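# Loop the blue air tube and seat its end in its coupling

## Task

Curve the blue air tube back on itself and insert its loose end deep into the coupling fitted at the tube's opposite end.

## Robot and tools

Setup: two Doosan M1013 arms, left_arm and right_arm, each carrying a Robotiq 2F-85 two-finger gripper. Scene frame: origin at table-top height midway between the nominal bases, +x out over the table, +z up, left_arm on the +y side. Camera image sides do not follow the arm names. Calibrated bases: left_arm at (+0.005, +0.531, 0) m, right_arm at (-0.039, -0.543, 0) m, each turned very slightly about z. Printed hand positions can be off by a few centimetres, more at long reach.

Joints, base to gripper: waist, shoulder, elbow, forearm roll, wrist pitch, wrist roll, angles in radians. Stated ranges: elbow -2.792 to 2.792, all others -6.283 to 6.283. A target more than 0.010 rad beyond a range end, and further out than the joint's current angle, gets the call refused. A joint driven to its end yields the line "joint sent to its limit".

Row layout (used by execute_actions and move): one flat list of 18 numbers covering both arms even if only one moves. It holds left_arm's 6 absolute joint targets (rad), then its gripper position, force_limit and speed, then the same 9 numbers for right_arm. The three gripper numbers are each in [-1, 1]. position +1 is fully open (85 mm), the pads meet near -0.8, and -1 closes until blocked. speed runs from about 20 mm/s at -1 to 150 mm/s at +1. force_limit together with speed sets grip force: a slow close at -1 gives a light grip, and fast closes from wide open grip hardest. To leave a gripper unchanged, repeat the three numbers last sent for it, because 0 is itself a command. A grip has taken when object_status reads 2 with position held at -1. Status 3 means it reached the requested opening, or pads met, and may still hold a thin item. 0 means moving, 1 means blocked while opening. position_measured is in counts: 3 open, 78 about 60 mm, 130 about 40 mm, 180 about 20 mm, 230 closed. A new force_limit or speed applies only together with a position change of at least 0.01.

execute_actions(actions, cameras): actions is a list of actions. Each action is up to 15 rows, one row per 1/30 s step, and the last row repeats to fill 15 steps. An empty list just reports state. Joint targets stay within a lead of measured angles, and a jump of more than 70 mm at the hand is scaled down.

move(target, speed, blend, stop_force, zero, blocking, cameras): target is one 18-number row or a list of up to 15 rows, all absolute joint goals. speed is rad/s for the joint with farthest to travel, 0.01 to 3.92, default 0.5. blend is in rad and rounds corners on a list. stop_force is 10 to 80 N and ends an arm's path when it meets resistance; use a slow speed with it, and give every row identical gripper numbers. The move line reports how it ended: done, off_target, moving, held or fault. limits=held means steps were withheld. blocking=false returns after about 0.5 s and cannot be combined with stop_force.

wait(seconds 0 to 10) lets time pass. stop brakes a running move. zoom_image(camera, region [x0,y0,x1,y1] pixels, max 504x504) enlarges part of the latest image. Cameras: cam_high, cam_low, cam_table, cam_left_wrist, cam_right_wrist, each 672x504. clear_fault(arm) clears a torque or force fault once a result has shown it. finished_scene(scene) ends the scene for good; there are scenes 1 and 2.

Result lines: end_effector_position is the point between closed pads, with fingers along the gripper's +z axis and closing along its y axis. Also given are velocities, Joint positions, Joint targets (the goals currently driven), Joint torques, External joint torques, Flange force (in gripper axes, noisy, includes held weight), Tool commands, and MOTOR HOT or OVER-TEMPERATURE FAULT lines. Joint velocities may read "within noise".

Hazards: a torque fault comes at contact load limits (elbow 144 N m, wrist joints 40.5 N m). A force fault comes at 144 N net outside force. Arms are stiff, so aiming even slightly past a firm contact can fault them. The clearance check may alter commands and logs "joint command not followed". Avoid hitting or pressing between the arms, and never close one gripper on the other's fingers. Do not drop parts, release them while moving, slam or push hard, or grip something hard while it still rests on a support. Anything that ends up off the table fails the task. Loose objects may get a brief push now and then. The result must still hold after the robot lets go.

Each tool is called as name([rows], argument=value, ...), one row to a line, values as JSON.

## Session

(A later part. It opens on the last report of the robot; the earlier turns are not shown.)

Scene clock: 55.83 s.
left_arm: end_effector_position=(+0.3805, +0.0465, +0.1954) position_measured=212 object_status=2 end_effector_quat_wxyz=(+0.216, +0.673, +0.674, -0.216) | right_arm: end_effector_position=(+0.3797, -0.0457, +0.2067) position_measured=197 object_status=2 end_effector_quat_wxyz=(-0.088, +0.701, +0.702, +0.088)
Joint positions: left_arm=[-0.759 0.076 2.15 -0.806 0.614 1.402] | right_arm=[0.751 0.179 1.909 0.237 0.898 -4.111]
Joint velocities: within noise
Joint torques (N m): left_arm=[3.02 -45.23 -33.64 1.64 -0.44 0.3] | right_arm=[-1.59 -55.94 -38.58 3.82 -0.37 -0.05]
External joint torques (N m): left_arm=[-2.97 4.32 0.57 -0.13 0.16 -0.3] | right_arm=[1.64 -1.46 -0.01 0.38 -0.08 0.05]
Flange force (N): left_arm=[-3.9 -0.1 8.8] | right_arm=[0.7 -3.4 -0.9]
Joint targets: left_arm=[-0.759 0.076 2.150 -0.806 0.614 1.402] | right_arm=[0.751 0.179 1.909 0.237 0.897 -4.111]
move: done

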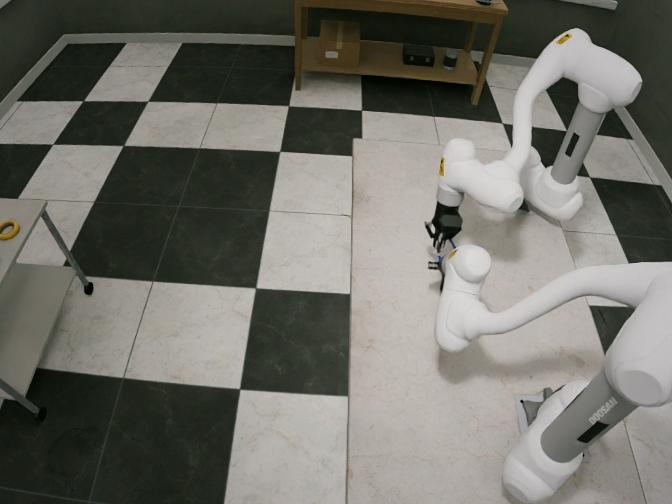

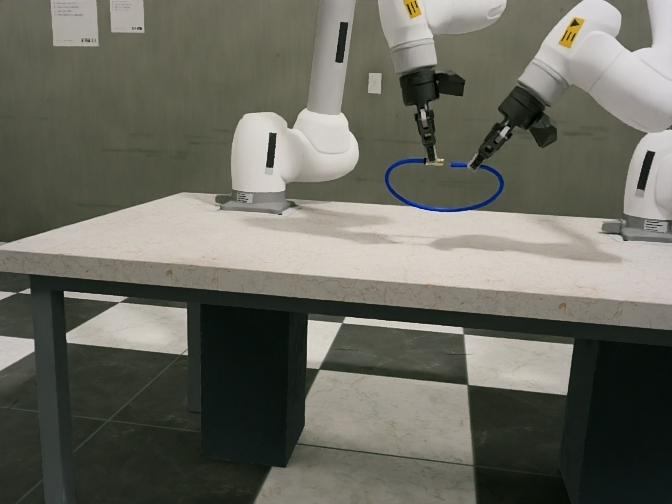

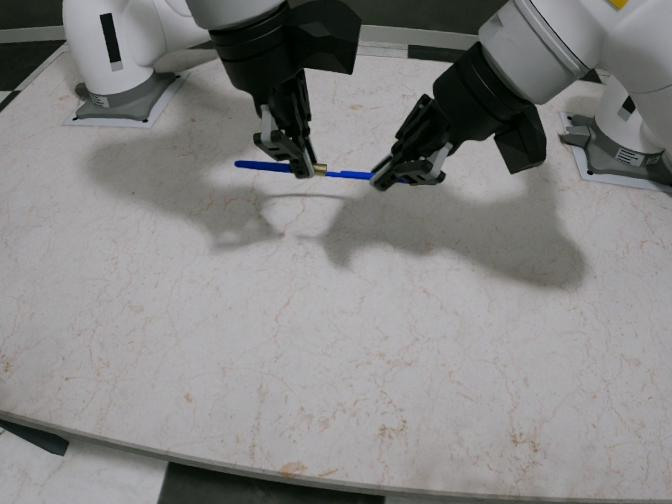

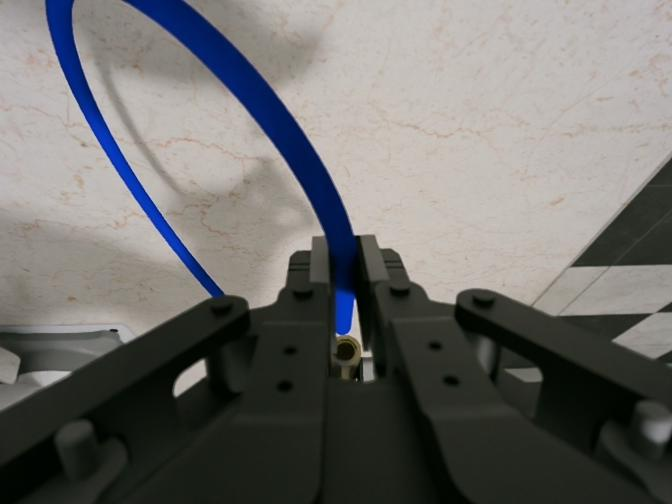

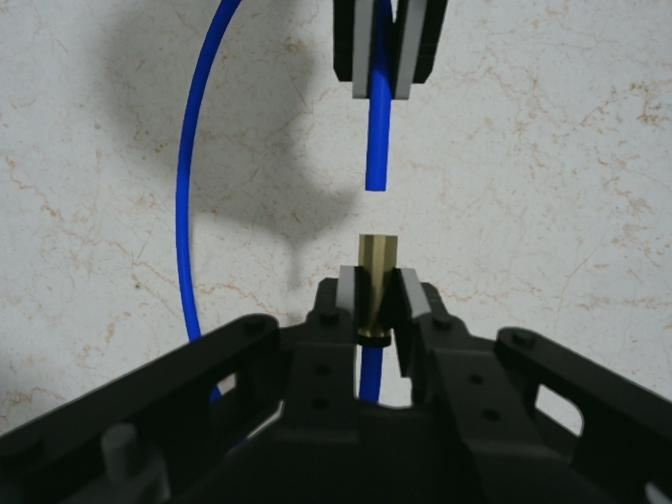

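move(target=[-0.7571, 0.0657, 2.1604, -0.8392, 0.5970, 1.4104, -1, -0.5, -1, 0.7420, 0.1734, 1.9215, 0.2667, 0.8794, -4.1399, -1, -0.5, -1], speed=0.06, cameras=["cam_low", "cam_table", "cam_right_wrist"])

zoom_image(camera="cam_low", region=[430, 140, 500, 185])

zoom_image(camera="cam_table", region=[300, 145, 400, 205])

zoom_image(camera="cam_right_wrist", region=[310, 60, 440, 290])

Scene clock: 60.30 s.
left_arm: end_effector_position=(+0.3808, +0.0466, +0.1993) position_measured=212 object_status=2 end_effector_quat_wxyz=(+0.225, +0.663, +0.679, -0.220) | right_arm: end_effector_position=(+0.3797, -0.0462, +0.2059) position_measured=197 object_status=2 end_effector_quat_wxyz=(-0.097, +0.700, +0.701, +0.097)
Joint positions: left_arm=[-0.757 0.066 2.16 -0.839 0.597 1.41] | right_arm=[0.742 0.173 1.921 0.267 0.879 -4.14]
Joint velocities: within noise
Joint torques (N m): left_arm=[2.67 -44.94 -33.01 1.8 -0.46 -0.16] | right_arm=[-1.21 -55.76 -38.89 3.96 -0.23 0.06]
External joint torques (N m): left_arm=[-2.59 4.7 -0.14 -0.38 0.2 0.16] | right_arm=[1.24 -1.1 0.3 0.25 -0.24 -0.06]
Flange force (N): left_arm=[-2.7 2.2 10.1] | right_arm=[-0.1 -2.9 -0.1]
Joint targets: left_arm=[-0.757 0.066 2.160 -0.839 0.597 1.410] | right_arm=[0.742 0.173 1.922 0.267 0.879 -4.140]
move: done
Images, in order (width x height): cam_low 672x504, cam_table 672x504, cam_right_wrist 672x504.

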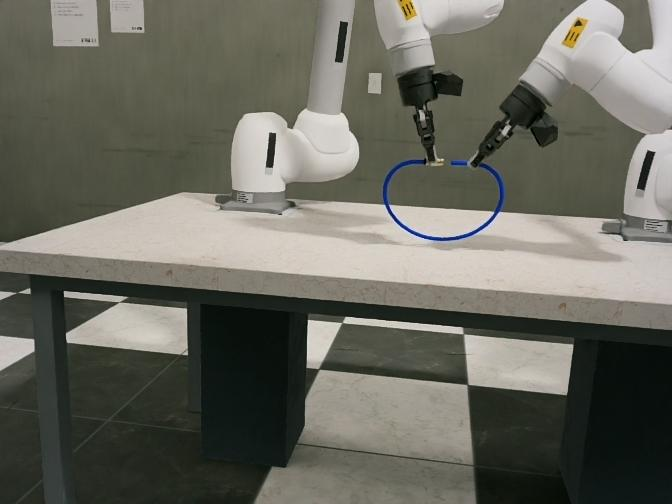

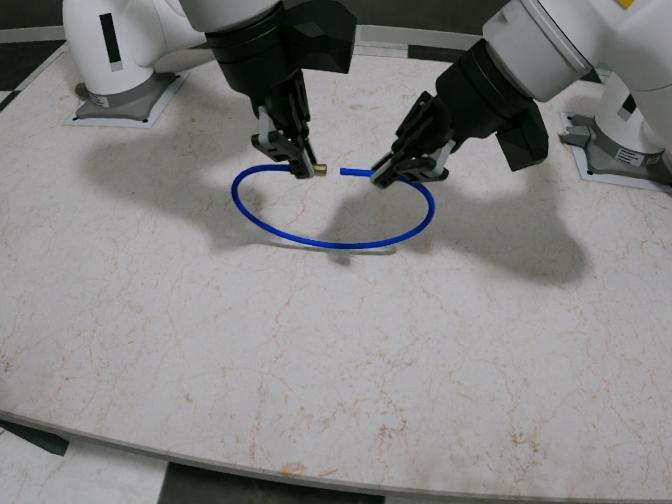

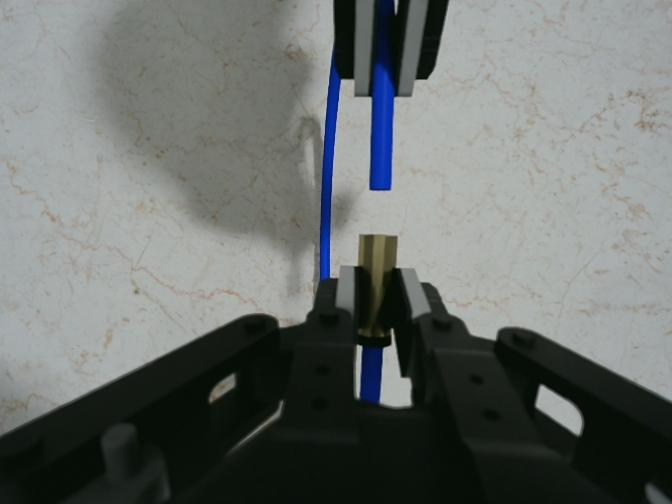

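Scaled by 7.200 from the camera's 672x504 image, which has a finer 960x720 frame.

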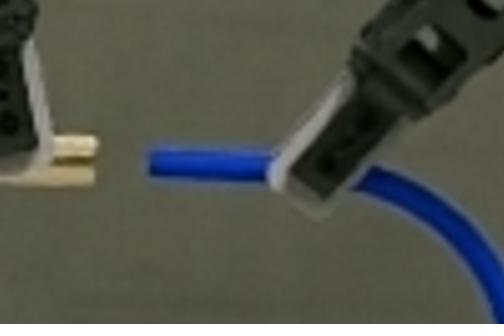

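Scaled by 5.040 from the camera's 672x504 image, which has a finer 960x720 frame.

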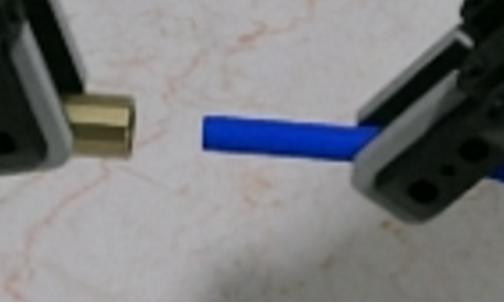

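Scaled by 2.191 from the camera's 672x504 image, which has a finer 960x720 frame.

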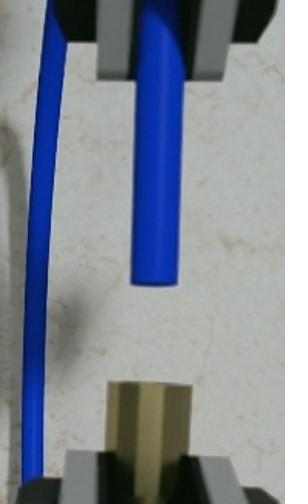

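move([
  [-0.7804, 0.0815, 2.1427, -0.8328, 0.5845, 1.3855, -1, -0.5, -1, 0.7420, 0.1734, 1.9215, 0.2667, 0.8794, -4.1399, -1, -0.5, -1],
  [-0.8083, 0.1017, 2.1198, -0.8235, 0.5701, 1.3542, -1, -0.5, -1, 0.7420, 0.1734, 1.9215, 0.2667, 0.8794, -4.1399, -1, -0.5, -1],
], speed=0.011, blend=[0.003, 0], stop_force=22, cameras=["cam_low", "cam_table", "cam_right_wrist"])

zoom_image(camera="cam_low", region=[430, 140, 500, 185])

zoom_image(camera="cam_table", region=[300, 145, 400, 205])

zoom_image(camera="cam_right_wrist", region=[310, 60, 440, 290])

Scene clock: 69.17 s.
left_arm: end_effector_position=(+0.3806, +0.0121, +0.1993) position_measured=212 object_status=2 end_effector_quat_wxyz=(+0.225, +0.663, +0.679, -0.220) | right_arm: end_effector_position=(+0.3798, -0.0462, +0.2059) position_measured=197 object_status=2 end_effector_quat_wxyz=(-0.097, +0.700, +0.701, +0.097)
Joint positions: left_arm=[-0.806 0.1 2.122 -0.824 0.571 1.356] | right_arm=[0.742 0.173 1.922 0.267 0.879 -4.14]
Joint velocities: within noise
Joint torques (N m): left_arm=[-8.92 -47 -46.13 -2.12 -1.63 -0.02] | right_arm=[10.97 -55.22 -51.43 9.75 -5.38 -0.03]
External joint torques (N m): left_arm=[8.85 3.45 12.93 3.61 1.29 0.02] | right_arm=[-11.05 -1.53 13 -5.55 4.92 0.03]
Flange force (N): left_arm=[21.6 1.6 -8.9] | right_arm=[-30.0 -4.5 -7.7]
Joint targets: left_arm=[-0.806 0.100 2.122 -0.824 0.571 1.356] | right_arm=[0.742 0.173 1.922 0.267 0.879 -4.140]
move: contact (left_arm); path passed 1 of 2 targets
Images, in order (width x height): cam_low 672x504, cam_table 672x504, cam_right_wrist 672x504.

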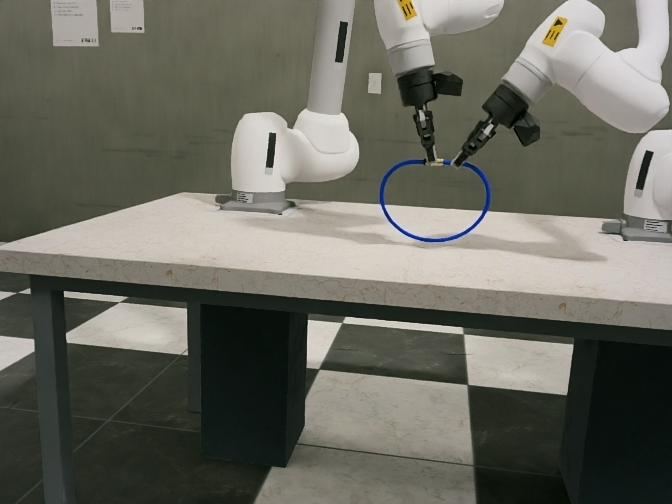

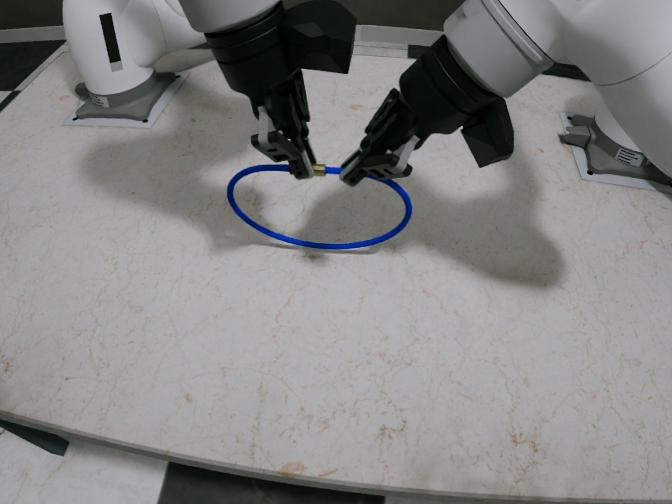

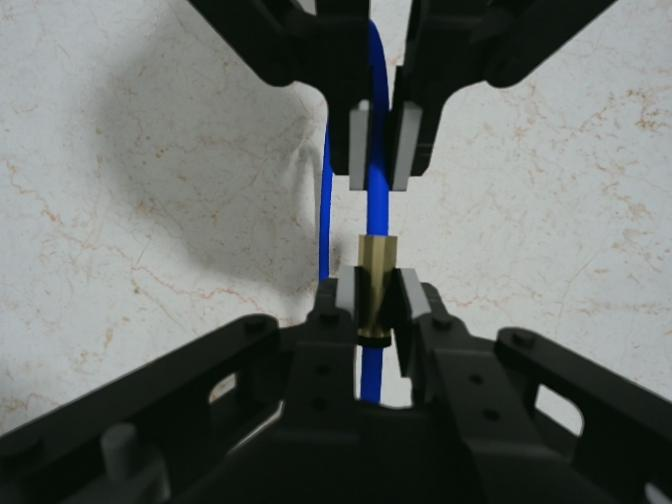

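Scaled by 7.200 from the camera's 672x504 image, which has a finer 960x720 frame.

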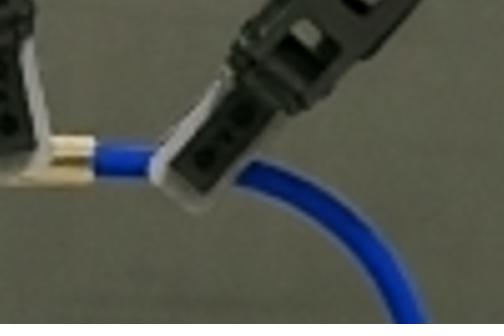

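Scaled by 5.040 from the camera's 672x504 image, which has a finer 960x720 frame.

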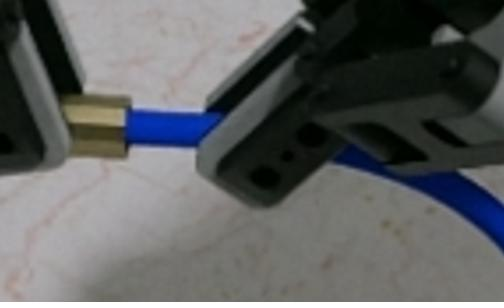

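Scaled by 2.191 from the camera's 672x504 image, which has a finer 960x720 frame.

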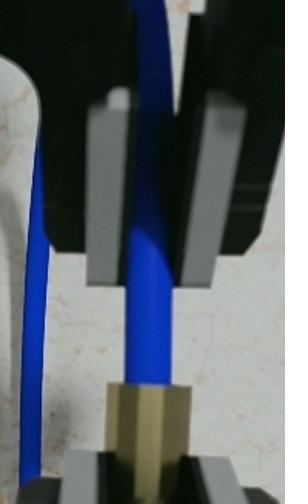

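move(target=[-0.8083, 0.1017, 2.1198, -0.8235, 0.5701, 1.3542, -1, -0.5, -1, 0.7420, 0.1734, 1.9215, 0.2667, 0.8794, -4.1399, -1, -0.5, -1], speed=0.01, stop_force=10, cameras=["cam_right_wrist"])

zoom_image(camera="cam_right_wrist", region=[310, 60, 440, 290])

Scene clock: 71.00 s.
left_arm: end_effector_position=(+0.3805, +0.0106, +0.1995) position_measured=212 object_status=2 end_effector_quat_wxyz=(+0.225, +0.663, +0.679, -0.220) | right_arm: end_effector_position=(+0.3797, -0.0462, +0.2059) position_measured=197 object_status=2 end_effector_quat_wxyz=(-0.097, +0.700, +0.701, +0.097)
Joint positions: left_arm=[-0.808 0.102 2.12 -0.824 0.57 1.354] | right_arm=[0.742 0.173 1.922 0.267 0.879 -4.14]
Joint velocities: within noise
Joint torques (N m): left_arm=[-10.21 -46.27 -47.3 -2.38 -1.84 -0.07] | right_arm=[13.54 -56.33 -53.96 10.8 -6.09 0.02]
External joint torques (N m): left_arm=[10.3 2.2 14.01 3.88 1.49 0.07] | right_arm=[-13.59 -0.33 15.62 -6.61 5.64 -0.02]
Flange force (N): left_arm=[24.5 1.2 -12.7] | right_arm=[-35.5 -3.5 -7.2]
Joint targets: left_arm=[-0.808 0.102 2.120 -0.824 0.570 1.354] | right_arm=[0.742 0.173 1.922 0.267 0.879 -4.140]
move: done
Images, in order (width x height): cam_right_wrist 672x504.

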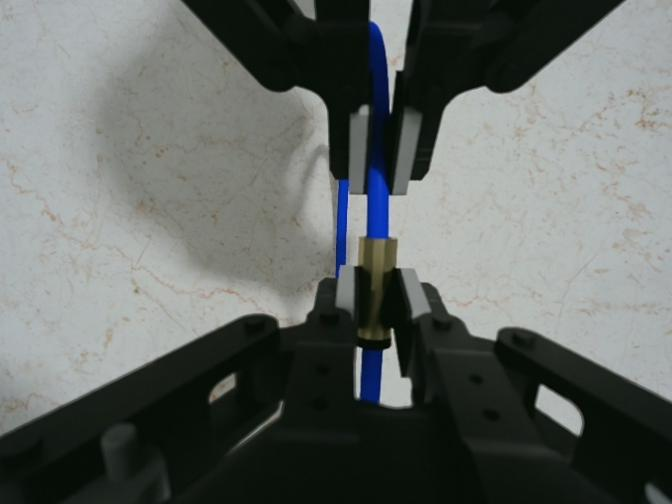

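Scaled by 2.191 from the camera's 672x504 image, which has a finer 960x720 frame.

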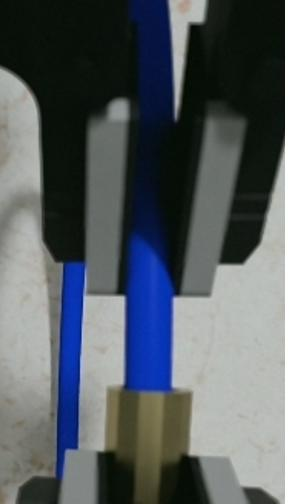

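move(target=[-0.8066, 0.1005, 2.1212, -0.8241, 0.5710, 1.3561, -1, -0.5, -1, 0.7420, 0.1734, 1.9215, 0.2667, 0.8794, -4.1399, -1, -0.5, -1], speed=0.01, cameras=[])

move(target=[-0.8066, 0.1005, 2.1212, -0.8241, 0.5710, 1.3561, -0.2, -0.5, -1, 0.7420, 0.1734, 1.9215, 0.2667, 0.8794, -4.1399, -1, -0.5, -1], speed=0.02)

zoom_image(camera="cam_right_wrist", region=[310, 60, 440, 290])

Scene clock: 72.47 s.
left_arm: end_effector_position=(+0.3806, +0.0118, +0.1995) position_measured=212 object_status=2 end_effector_quat_wxyz=(+0.225, +0.663, +0.679, -0.220) | right_arm: end_effector_position=(+0.3797, -0.0462, +0.2059) position_measured=197 object_status=2 end_effector_quat_wxyz=(-0.097, +0.700, +0.701, +0.097)
Joint positions: left_arm=[-0.807 0.101 2.121 -0.824 0.571 1.356] | right_arm=[0.742 0.173 1.922 0.267 0.879 -4.14]
Joint velocities: within noise
Joint torques (N m): left_arm=[-1.99 -46.89 -36.74 0.24 -0.75 -0.08] | right_arm=[4.22 -56.81 -45.25 6.41 -2.63 0.06]
External joint torques (N m): left_arm=[1.96 3.26 3.55 1.25 0.41 0.08] | right_arm=[-4.31 0.17 6.82 -2.21 2.17 -0.06]
Flange force (N): left_arm=[4.8 2.3 1.1] | right_arm=[-13.7 -3.0 -1.5]
Joint targets: left_arm=[-0.807 0.101 2.121 -0.824 0.571 1.356] | right_arm=[0.742 0.173 1.922 0.267 0.879 -4.140]
move: done
No camera images: "cameras" was empty.

Scene clock: 73.83 s.
left_arm: end_effector_position=(+0.3806, +0.0118, +0.1994) position_measured=154 object_status=0 end_effector_quat_wxyz=(+0.225, +0.663, +0.679, -0.220) | right_arm: end_effector_position=(+0.3797, -0.0462, +0.2059) position_measured=197 object_status=2 end_effector_quat_wxyz=(-0.097, +0.700, +0.701, +0.097)
Joint positions: left_arm=[-0.807 0.101 2.121 -0.824 0.571 1.356] | right_arm=[0.742 0.173 1.922 0.267 0.879 -4.14]
Joint velocities: within noise
Joint torques (N m): left_arm=[2.98 -47.9 -33.74 1.57 -0.62 -0.13] | right_arm=[-0.13 -55.46 -38.87 3.96 -0.4 0.09]
External joint torques (N m): left_arm=[-3.07 4.36 0.36 -0.06 0.26 0.13] | right_arm=[0.37 -1.37 0.37 0.25 -0.06 -0.09]
Flange force (N): left_arm=[-3.0 0.1 9.1] | right_arm=[-1.4 -2.2 -1.0]
Joint targets: left_arm=[-0.807 0.101 2.121 -0.824 0.571 1.356] | right_arm=[0.742 0.173 1.922 0.267 0.879 -4.140]
move: done

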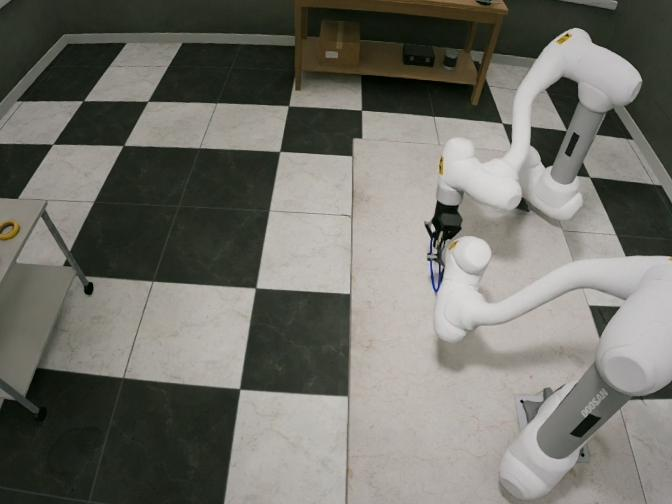

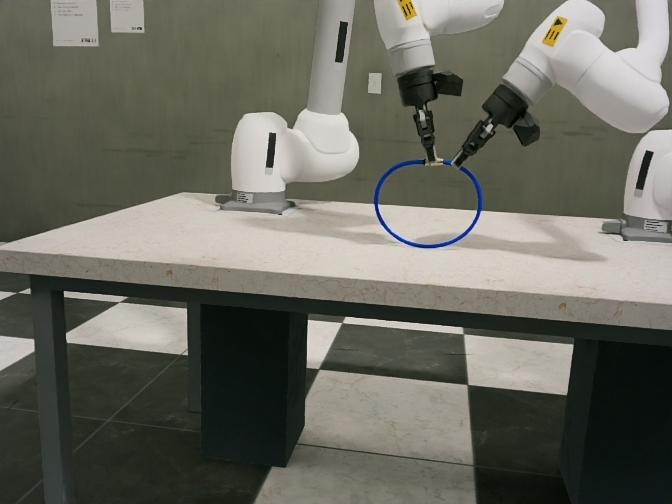

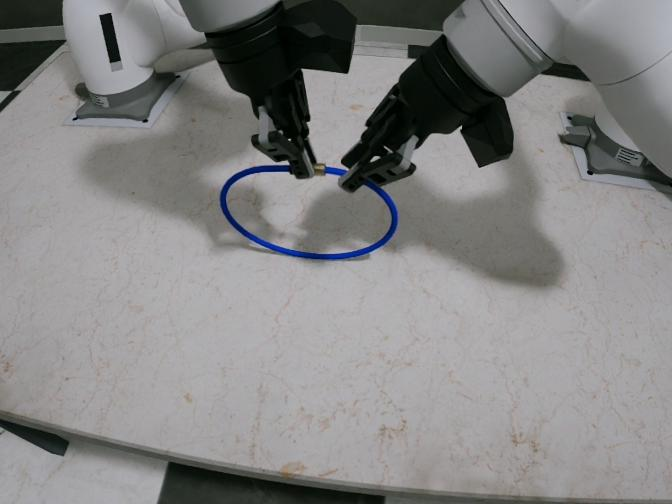

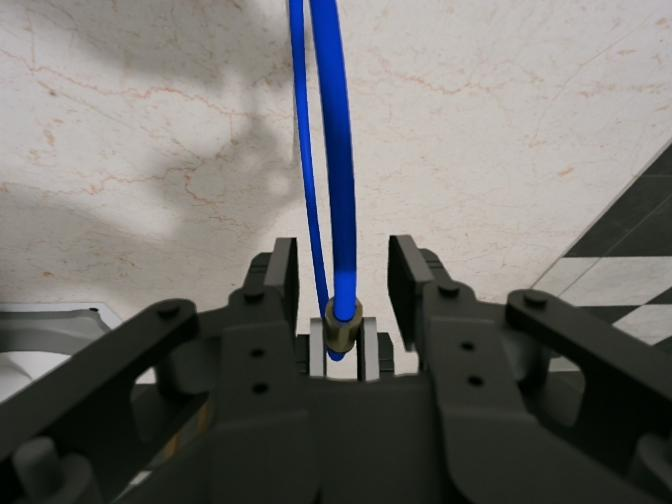

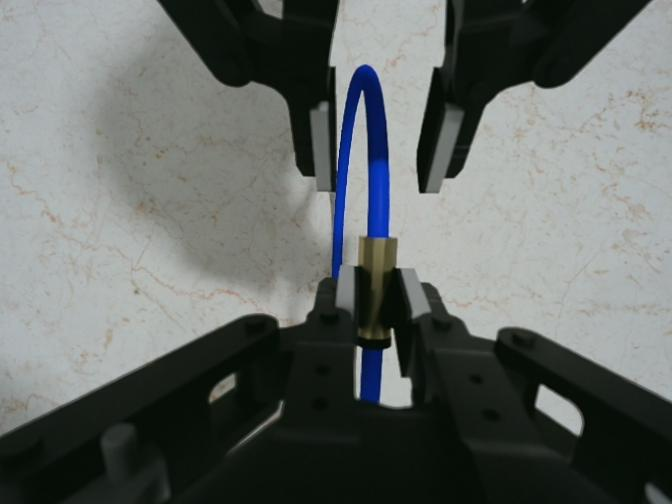

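Scaled by 2.191 from the camera's 672x504 image, which has a finer 960x720 frame.

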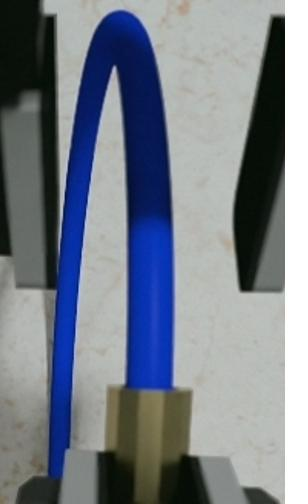

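move([
  [-0.7014, -0.0710, 2.0934, -0.6802, 0.7779, 1.2435, -0.2, -0.5, -1, 0.7420, 0.1734, 1.9215, 0.2667, 0.8794, -4.1399, -1, -0.5, -1],
  [-0.3500, -0.1500, 2.1000, -0.2, 1.1500, 0.9, -0.2, -0.5, -1, 0.8414, 0.0736, 1.9934, 0.2404, 0.8845, -4.0221, -1, -0.5, -1],
], speed=[0.12, 0.3], blend=[0.01, 0])

Scene clock: 82.87 s.
left_arm: end_effector_position=(+0.4108, +0.3579, +0.2753) position_measured=154 object_status=3 end_effector_quat_wxyz=(+0.044, +0.556, +0.826, -0.083) | right_arm: end_effector_position=(+0.2997, -0.0462, +0.2271) position_measured=197 object_status=2 end_effector_quat_wxyz=(-0.097, +0.700, +0.701, +0.097)
Joint positions: left_arm=[-0.35 -0.15 2.1 -0.2 1.15 0.9] | right_arm=[0.841 0.074 1.993 0.24 0.885 -4.022]
Joint velocities: within noise
Joint torques (N m): left_arm=[2.7 -27.8 -40.11 3.52 -0.27 -0.14] | right_arm=[-1.51 -46.49 -39.23 4.14 -0.58 -0.02]
External joint torques (N m): left_arm=[-2.73 4.02 0.71 0.01 0.22 0.14] | right_arm=[1.49 -0.26 0.26 0.1 0.04 0.02]
Flange force (N): left_arm=[-7.4 0.9 4.6] | right_arm=[1.2 -2.6 0.3]
Joint targets: left_arm=[-0.350 -0.150 2.100 -0.200 1.150 0.900] | right_arm=[0.841 0.074 1.993 0.240 0.884 -4.022]
move: done

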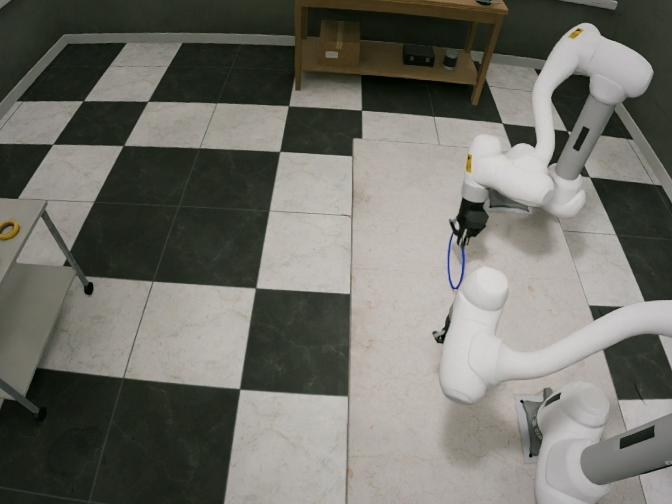

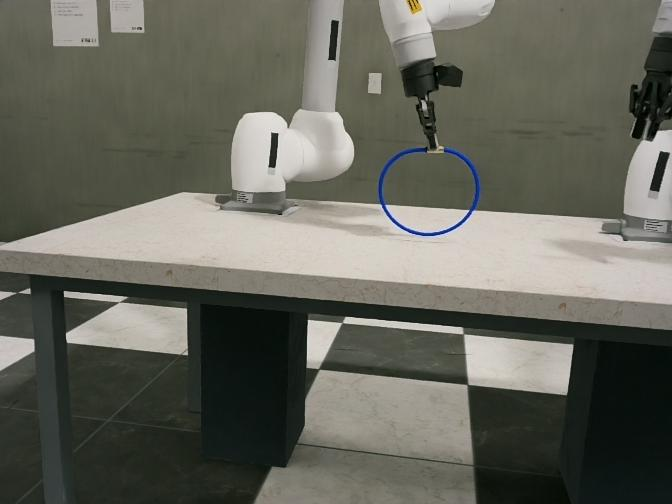

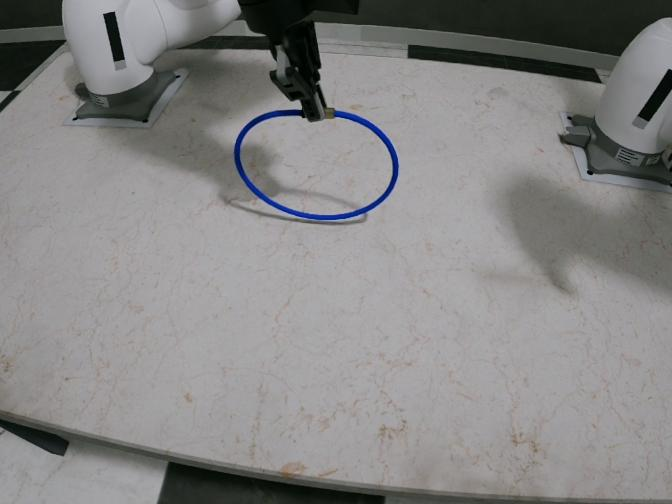

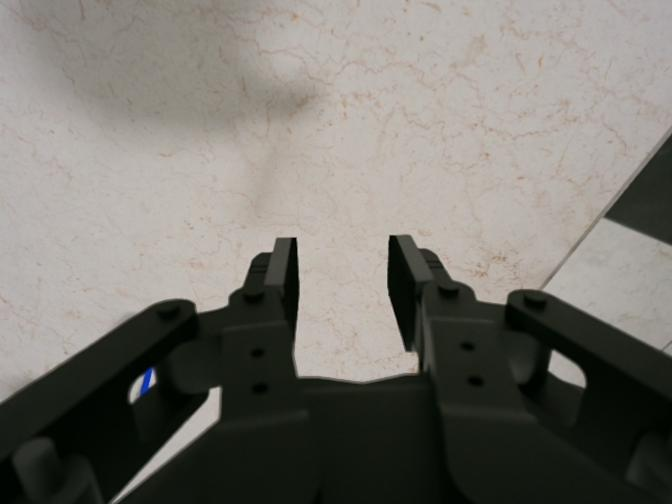

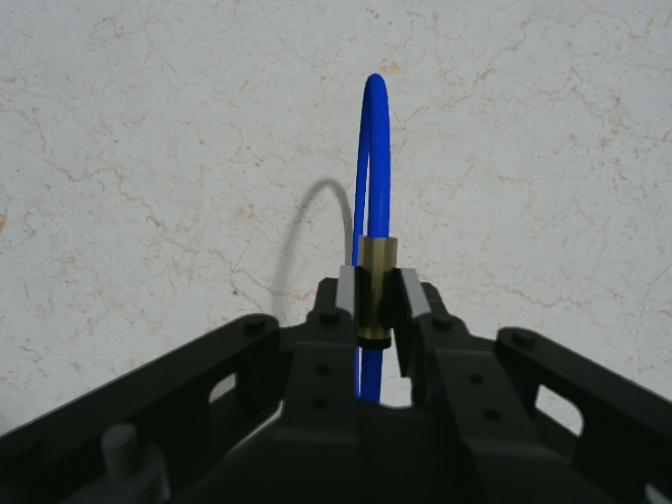

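move([
  [-0.3500, -0.1500, 2.1000, -0.2, 1.1500, 0.9, -0.2, -0.5, -1, 0.8839, 0.0645, 2.0486, 0.2399, 0.8310, -3.9892, -1, -0.5, -1],
  [-0.3500, -0.1500, 2.1000, -0.2, 1.1500, 0.9, -0.2, -0.5, -1, 0.7603, 0.2029, 1.9885, 0.2873, 0.7822, -4.1555, -1, -0.5, -1],
], speed=[0.05, 0.08], blend=[0.005, 0], cameras=["cam_low", "cam_table", "cam_right_wrist"])

Scene clock: 87.23 s.
left_arm: end_effector_position=(+0.4108, +0.3579, +0.2753) position_measured=154 object_status=3 end_effector_quat_wxyz=(+0.044, +0.556, +0.826, -0.083) | right_arm: end_effector_position=(+0.3637, -0.0462, +0.1572) position_measured=197 object_status=2 end_effector_quat_wxyz=(-0.097, +0.700, +0.701, +0.097)
Joint positions: left_arm=[-0.35 -0.15 2.1 -0.2 1.15 0.9] | right_arm=[0.76 0.203 1.989 0.287 0.782 -4.155]
Joint velocities: within noise
Joint torques (N m): left_arm=[2.71 -28.11 -39.91 3.59 -0.28 -0.07] | right_arm=[-1.19 -56.69 -36.73 3.78 -0.45 -0.1]
External joint torques (N m): left_arm=[-2.7 4.14 0.41 -0.06 0.22 0.06] | right_arm=[1.28 -1.17 0.25 0.15 -0.01 0.1]
Flange force (N): left_arm=[-7.9 1.3 4.3] | right_arm=[0.4 -3.1 -0.9]
Joint targets: left_arm=[-0.350 -0.150 2.100 -0.200 1.150 0.900] | right_arm=[0.760 0.203 1.988 0.287 0.782 -4.155]
move: done
Images, in order (width x height): cam_low 672x504, cam_table 672x504, cam_right_wrist 672x504.

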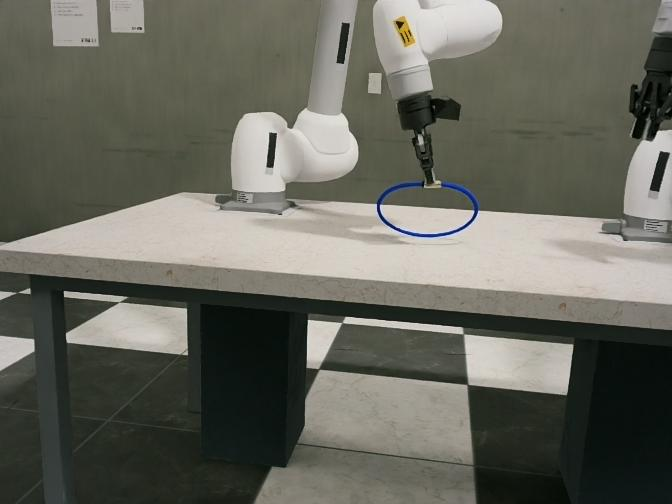

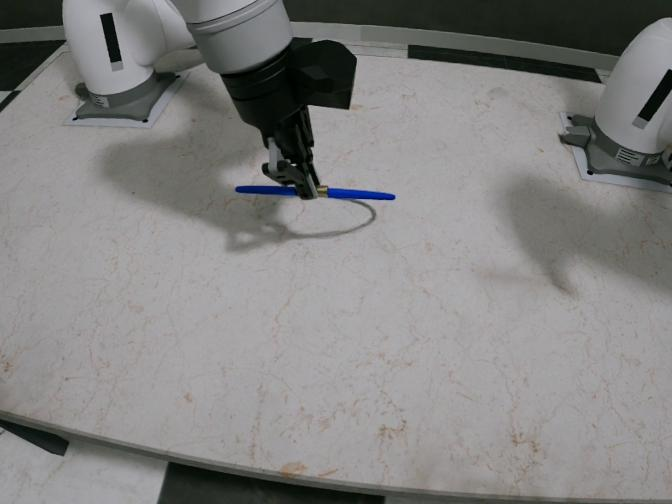

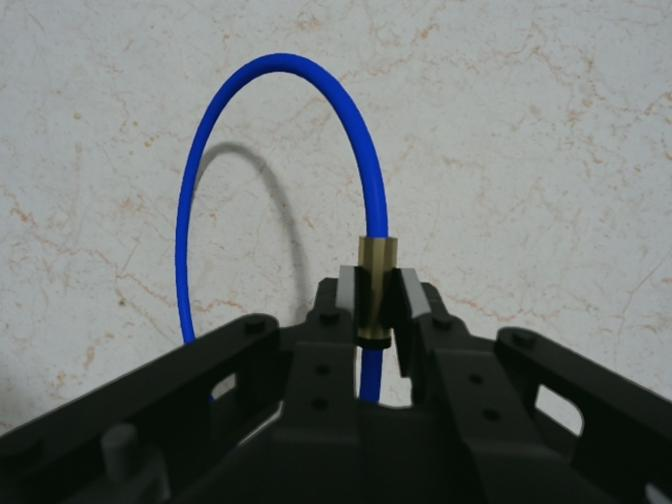

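Ring is leaning toward −x as intended. Continuing the lay-down.

move([
  [-0.3500, -0.1500, 2.1000, -0.2, 1.1500, 0.9, -0.2, -0.5, -1, 0.7064, 0.3213, 1.9730, 0.3322, 0.6971, -4.2617, -1, -0.5, -1],
  [-0.3500, -0.1500, 2.1000, -0.2, 1.1500, 0.9, -0.2, -0.5, -1, 0.6912, 0.3937, 1.9806, 0.3703, 0.6257, -4.3234, -1, -0.5, -1],
], speed=[0.08, 0.06], blend=[0.02, 0], cameras=["cam_low", "cam_table", "cam_right_wrist"])

move(target=[-0.3500, -0.1500, 2.1000, -0.2, 1.1500, 0.9, -0.2, -0.5, -1, 0.6891, 0.4219, 1.9880, 0.3896, 0.5931, -4.3486, -1, -0.5, -1], speed=0.025, stop_force=12, cameras=["cam_low", "cam_table", "cam_right_wrist"])

zoom_image(camera="cam_low", region=[370, 190, 520, 270])

Scene clock: 90.83 s.
left_arm: end_effector_position=(+0.4108, +0.3579, +0.2754) position_measured=154 object_status=3 end_effector_quat_wxyz=(+0.044, +0.556, +0.826, -0.083) | right_arm: end_effector_position=(+0.4277, -0.0461, +0.0452) position_measured=197 object_status=2 end_effector_quat_wxyz=(-0.097, +0.700, +0.701, +0.097)
Joint positions: left_arm=[-0.35 -0.15 2.1 -0.2 1.15 0.9] | right_arm=[0.691 0.394 1.981 0.37 0.626 -4.323]
Joint velocities: within noise
Joint torques (N m): left_arm=[2.26 -27.95 -40.04 3.52 -0.27 -0.07] | right_arm=[-0.98 -71.37 -31.73 3.02 -0.51 0.09]
External joint torques (N m): left_arm=[-2.33 4.5 0.73 0 0.22 0.07] | right_arm=[1.03 -1.07 -0.09 0.29 0.17 -0.09]
Flange force (N): left_arm=[-7.3 2.1 4.8] | right_arm=[0.6 -1.7 -1.2]
Joint targets: left_arm=[-0.350 -0.150 2.100 -0.200 1.150 0.900] | right_arm=[0.691 0.394 1.981 0.370 0.626 -4.323]
move: done
Images, in order (width x height): cam_low 672x504, cam_table 672x504, cam_right_wrist 672x504.

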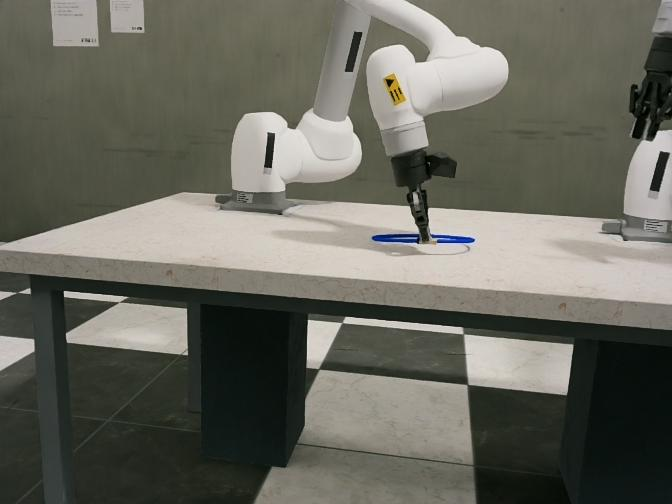

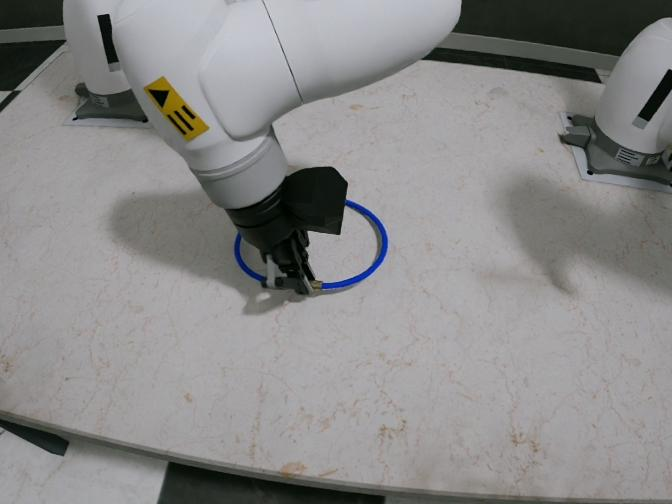

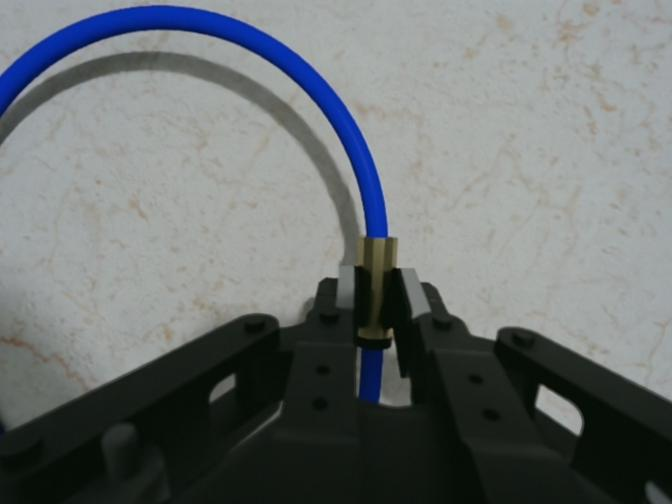

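Scene clock: 92.87 s.
left_arm: end_effector_position=(+0.4108, +0.3579, +0.2754) position_measured=154 object_status=3 end_effector_quat_wxyz=(+0.044, +0.556, +0.826, -0.083) | right_arm: end_effector_position=(+0.4298, -0.0462, +0.0247) position_measured=197 object_status=2 end_effector_quat_wxyz=(-0.097, +0.700, +0.701, +0.097)
Joint positions: left_arm=[-0.35 -0.15 2.1 -0.2 1.15 0.9] | right_arm=[0.689 0.422 1.988 0.39 0.593 -4.349]
Joint velocities: within noise
Joint torques (N m): left_arm=[2.77 -28.29 -40 3.54 -0.27 -0.03] | right_arm=[-1.11 -72.72 -30.81 2.89 -0.31 0.01]
External joint torques (N m): left_arm=[-2.72 4.42 0.49 0 0.21 0.03] | right_arm=[1.3 -1.5 -0.02 0.28 0 -0.01]
Flange force (N): left_arm=[-8.2 1.6 4.6] | right_arm=[0.7 -2.6 -1.5]
Joint targets: left_arm=[-0.350 -0.150 2.100 -0.200 1.150 0.900] | right_arm=[0.689 0.422 1.988 0.390 0.593 -4.349]
move: done
Images, in order (width x height): cam_low 672x504, cam_table 672x504, cam_right_wrist 672x504.

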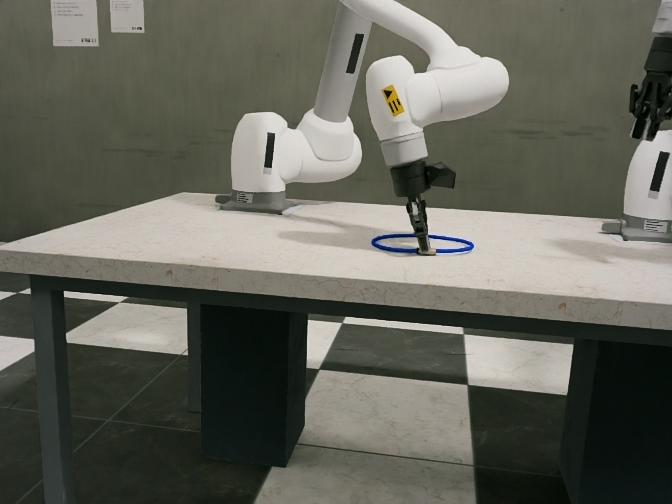

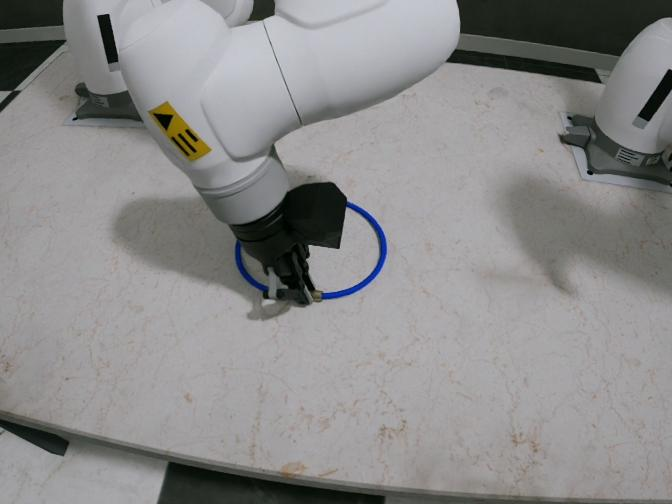

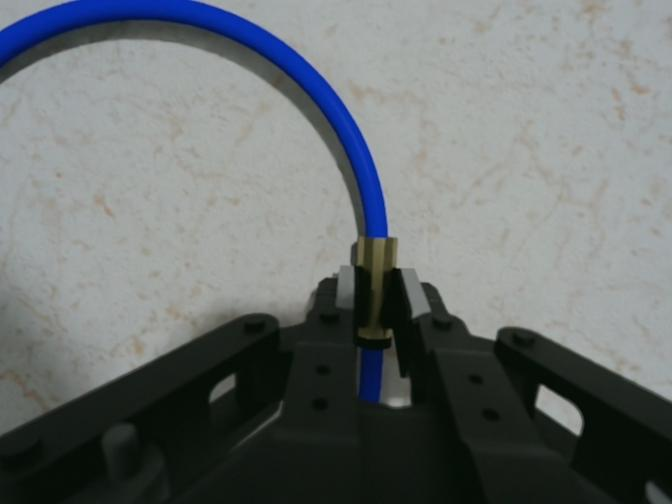

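Scaled by 3.360 from the camera's 672x504 image, which has a finer 960x720 frame.

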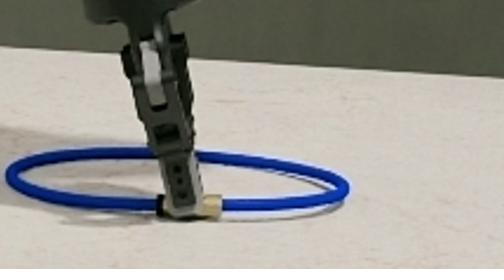

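move(target=[-0.3500, -0.1500, 2.1000, -0.2, 1.1500, 0.9, -0.2, -0.5, -1, 0.6891, 0.4219, 1.9880, 0.3896, 0.5931, -4.3486, -0.1, -0.5, -1], speed=0.03, cameras=["cam_low", "cam_right_wrist"])

zoom_image(camera="cam_right_wrist", region=[270, 160, 480, 420])

Scene clock: 95.10 s.
left_arm: end_effector_position=(+0.4108, +0.3579, +0.2754) position_measured=154 object_status=3 end_effector_quat_wxyz=(+0.044, +0.556, +0.826, -0.083) | right_arm: end_effector_position=(+0.4298, -0.0462, +0.0247) position_measured=141 object_status=0 end_effector_quat_wxyz=(-0.097, +0.700, +0.701, +0.097)
Joint positions: left_arm=[-0.35 -0.15 2.1 -0.2 1.15 0.9] | right_arm=[0.689 0.422 1.988 0.39 0.593 -4.349]
Joint velocities: within noise
Joint torques (N m): left_arm=[2.82 -27.91 -39.89 3.42 -0.29 -0.08] | right_arm=[-0.96 -72.41 -30.66 2.94 -0.31 0.04]
External joint torques (N m): left_arm=[-2.79 4.15 0.55 0.1 0.24 0.08] | right_arm=[0.93 -1.4 0.23 0.2 0.01 -0.04]
Flange force (N): left_arm=[-7.9 1.1 4.4] | right_arm=[0.0 -2.5 -1.6]
Joint targets: left_arm=[-0.350 -0.150 2.100 -0.200 1.150 0.900] | right_arm=[0.689 0.422 1.988 0.390 0.593 -4.349]
move: done
Images, in order (width x height): cam_low 672x504, cam_right_wrist 672x504.

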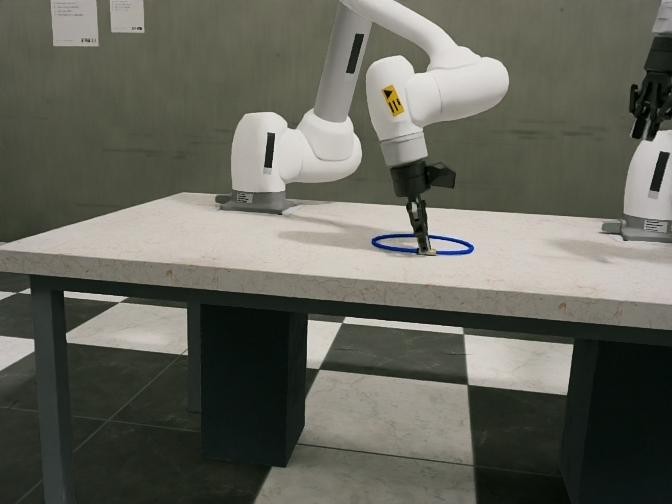

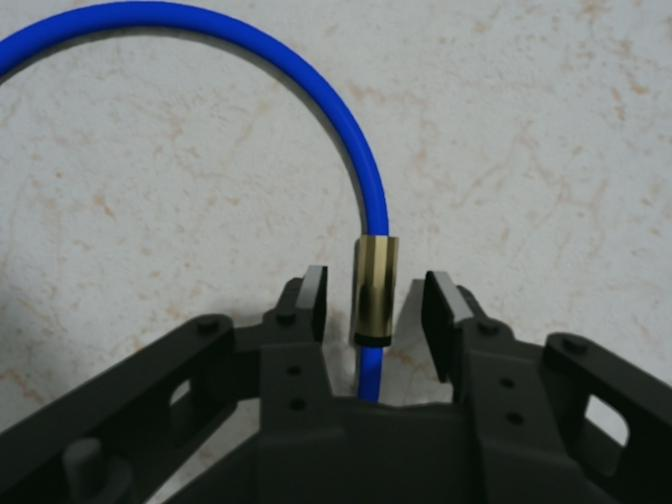

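Scaled by 1.938 from the camera's 672x504 image, which has a finer 960x720 frame.

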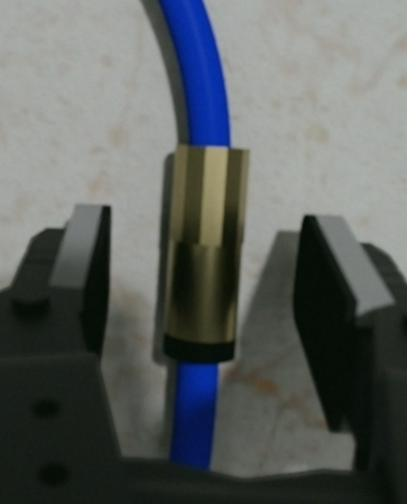

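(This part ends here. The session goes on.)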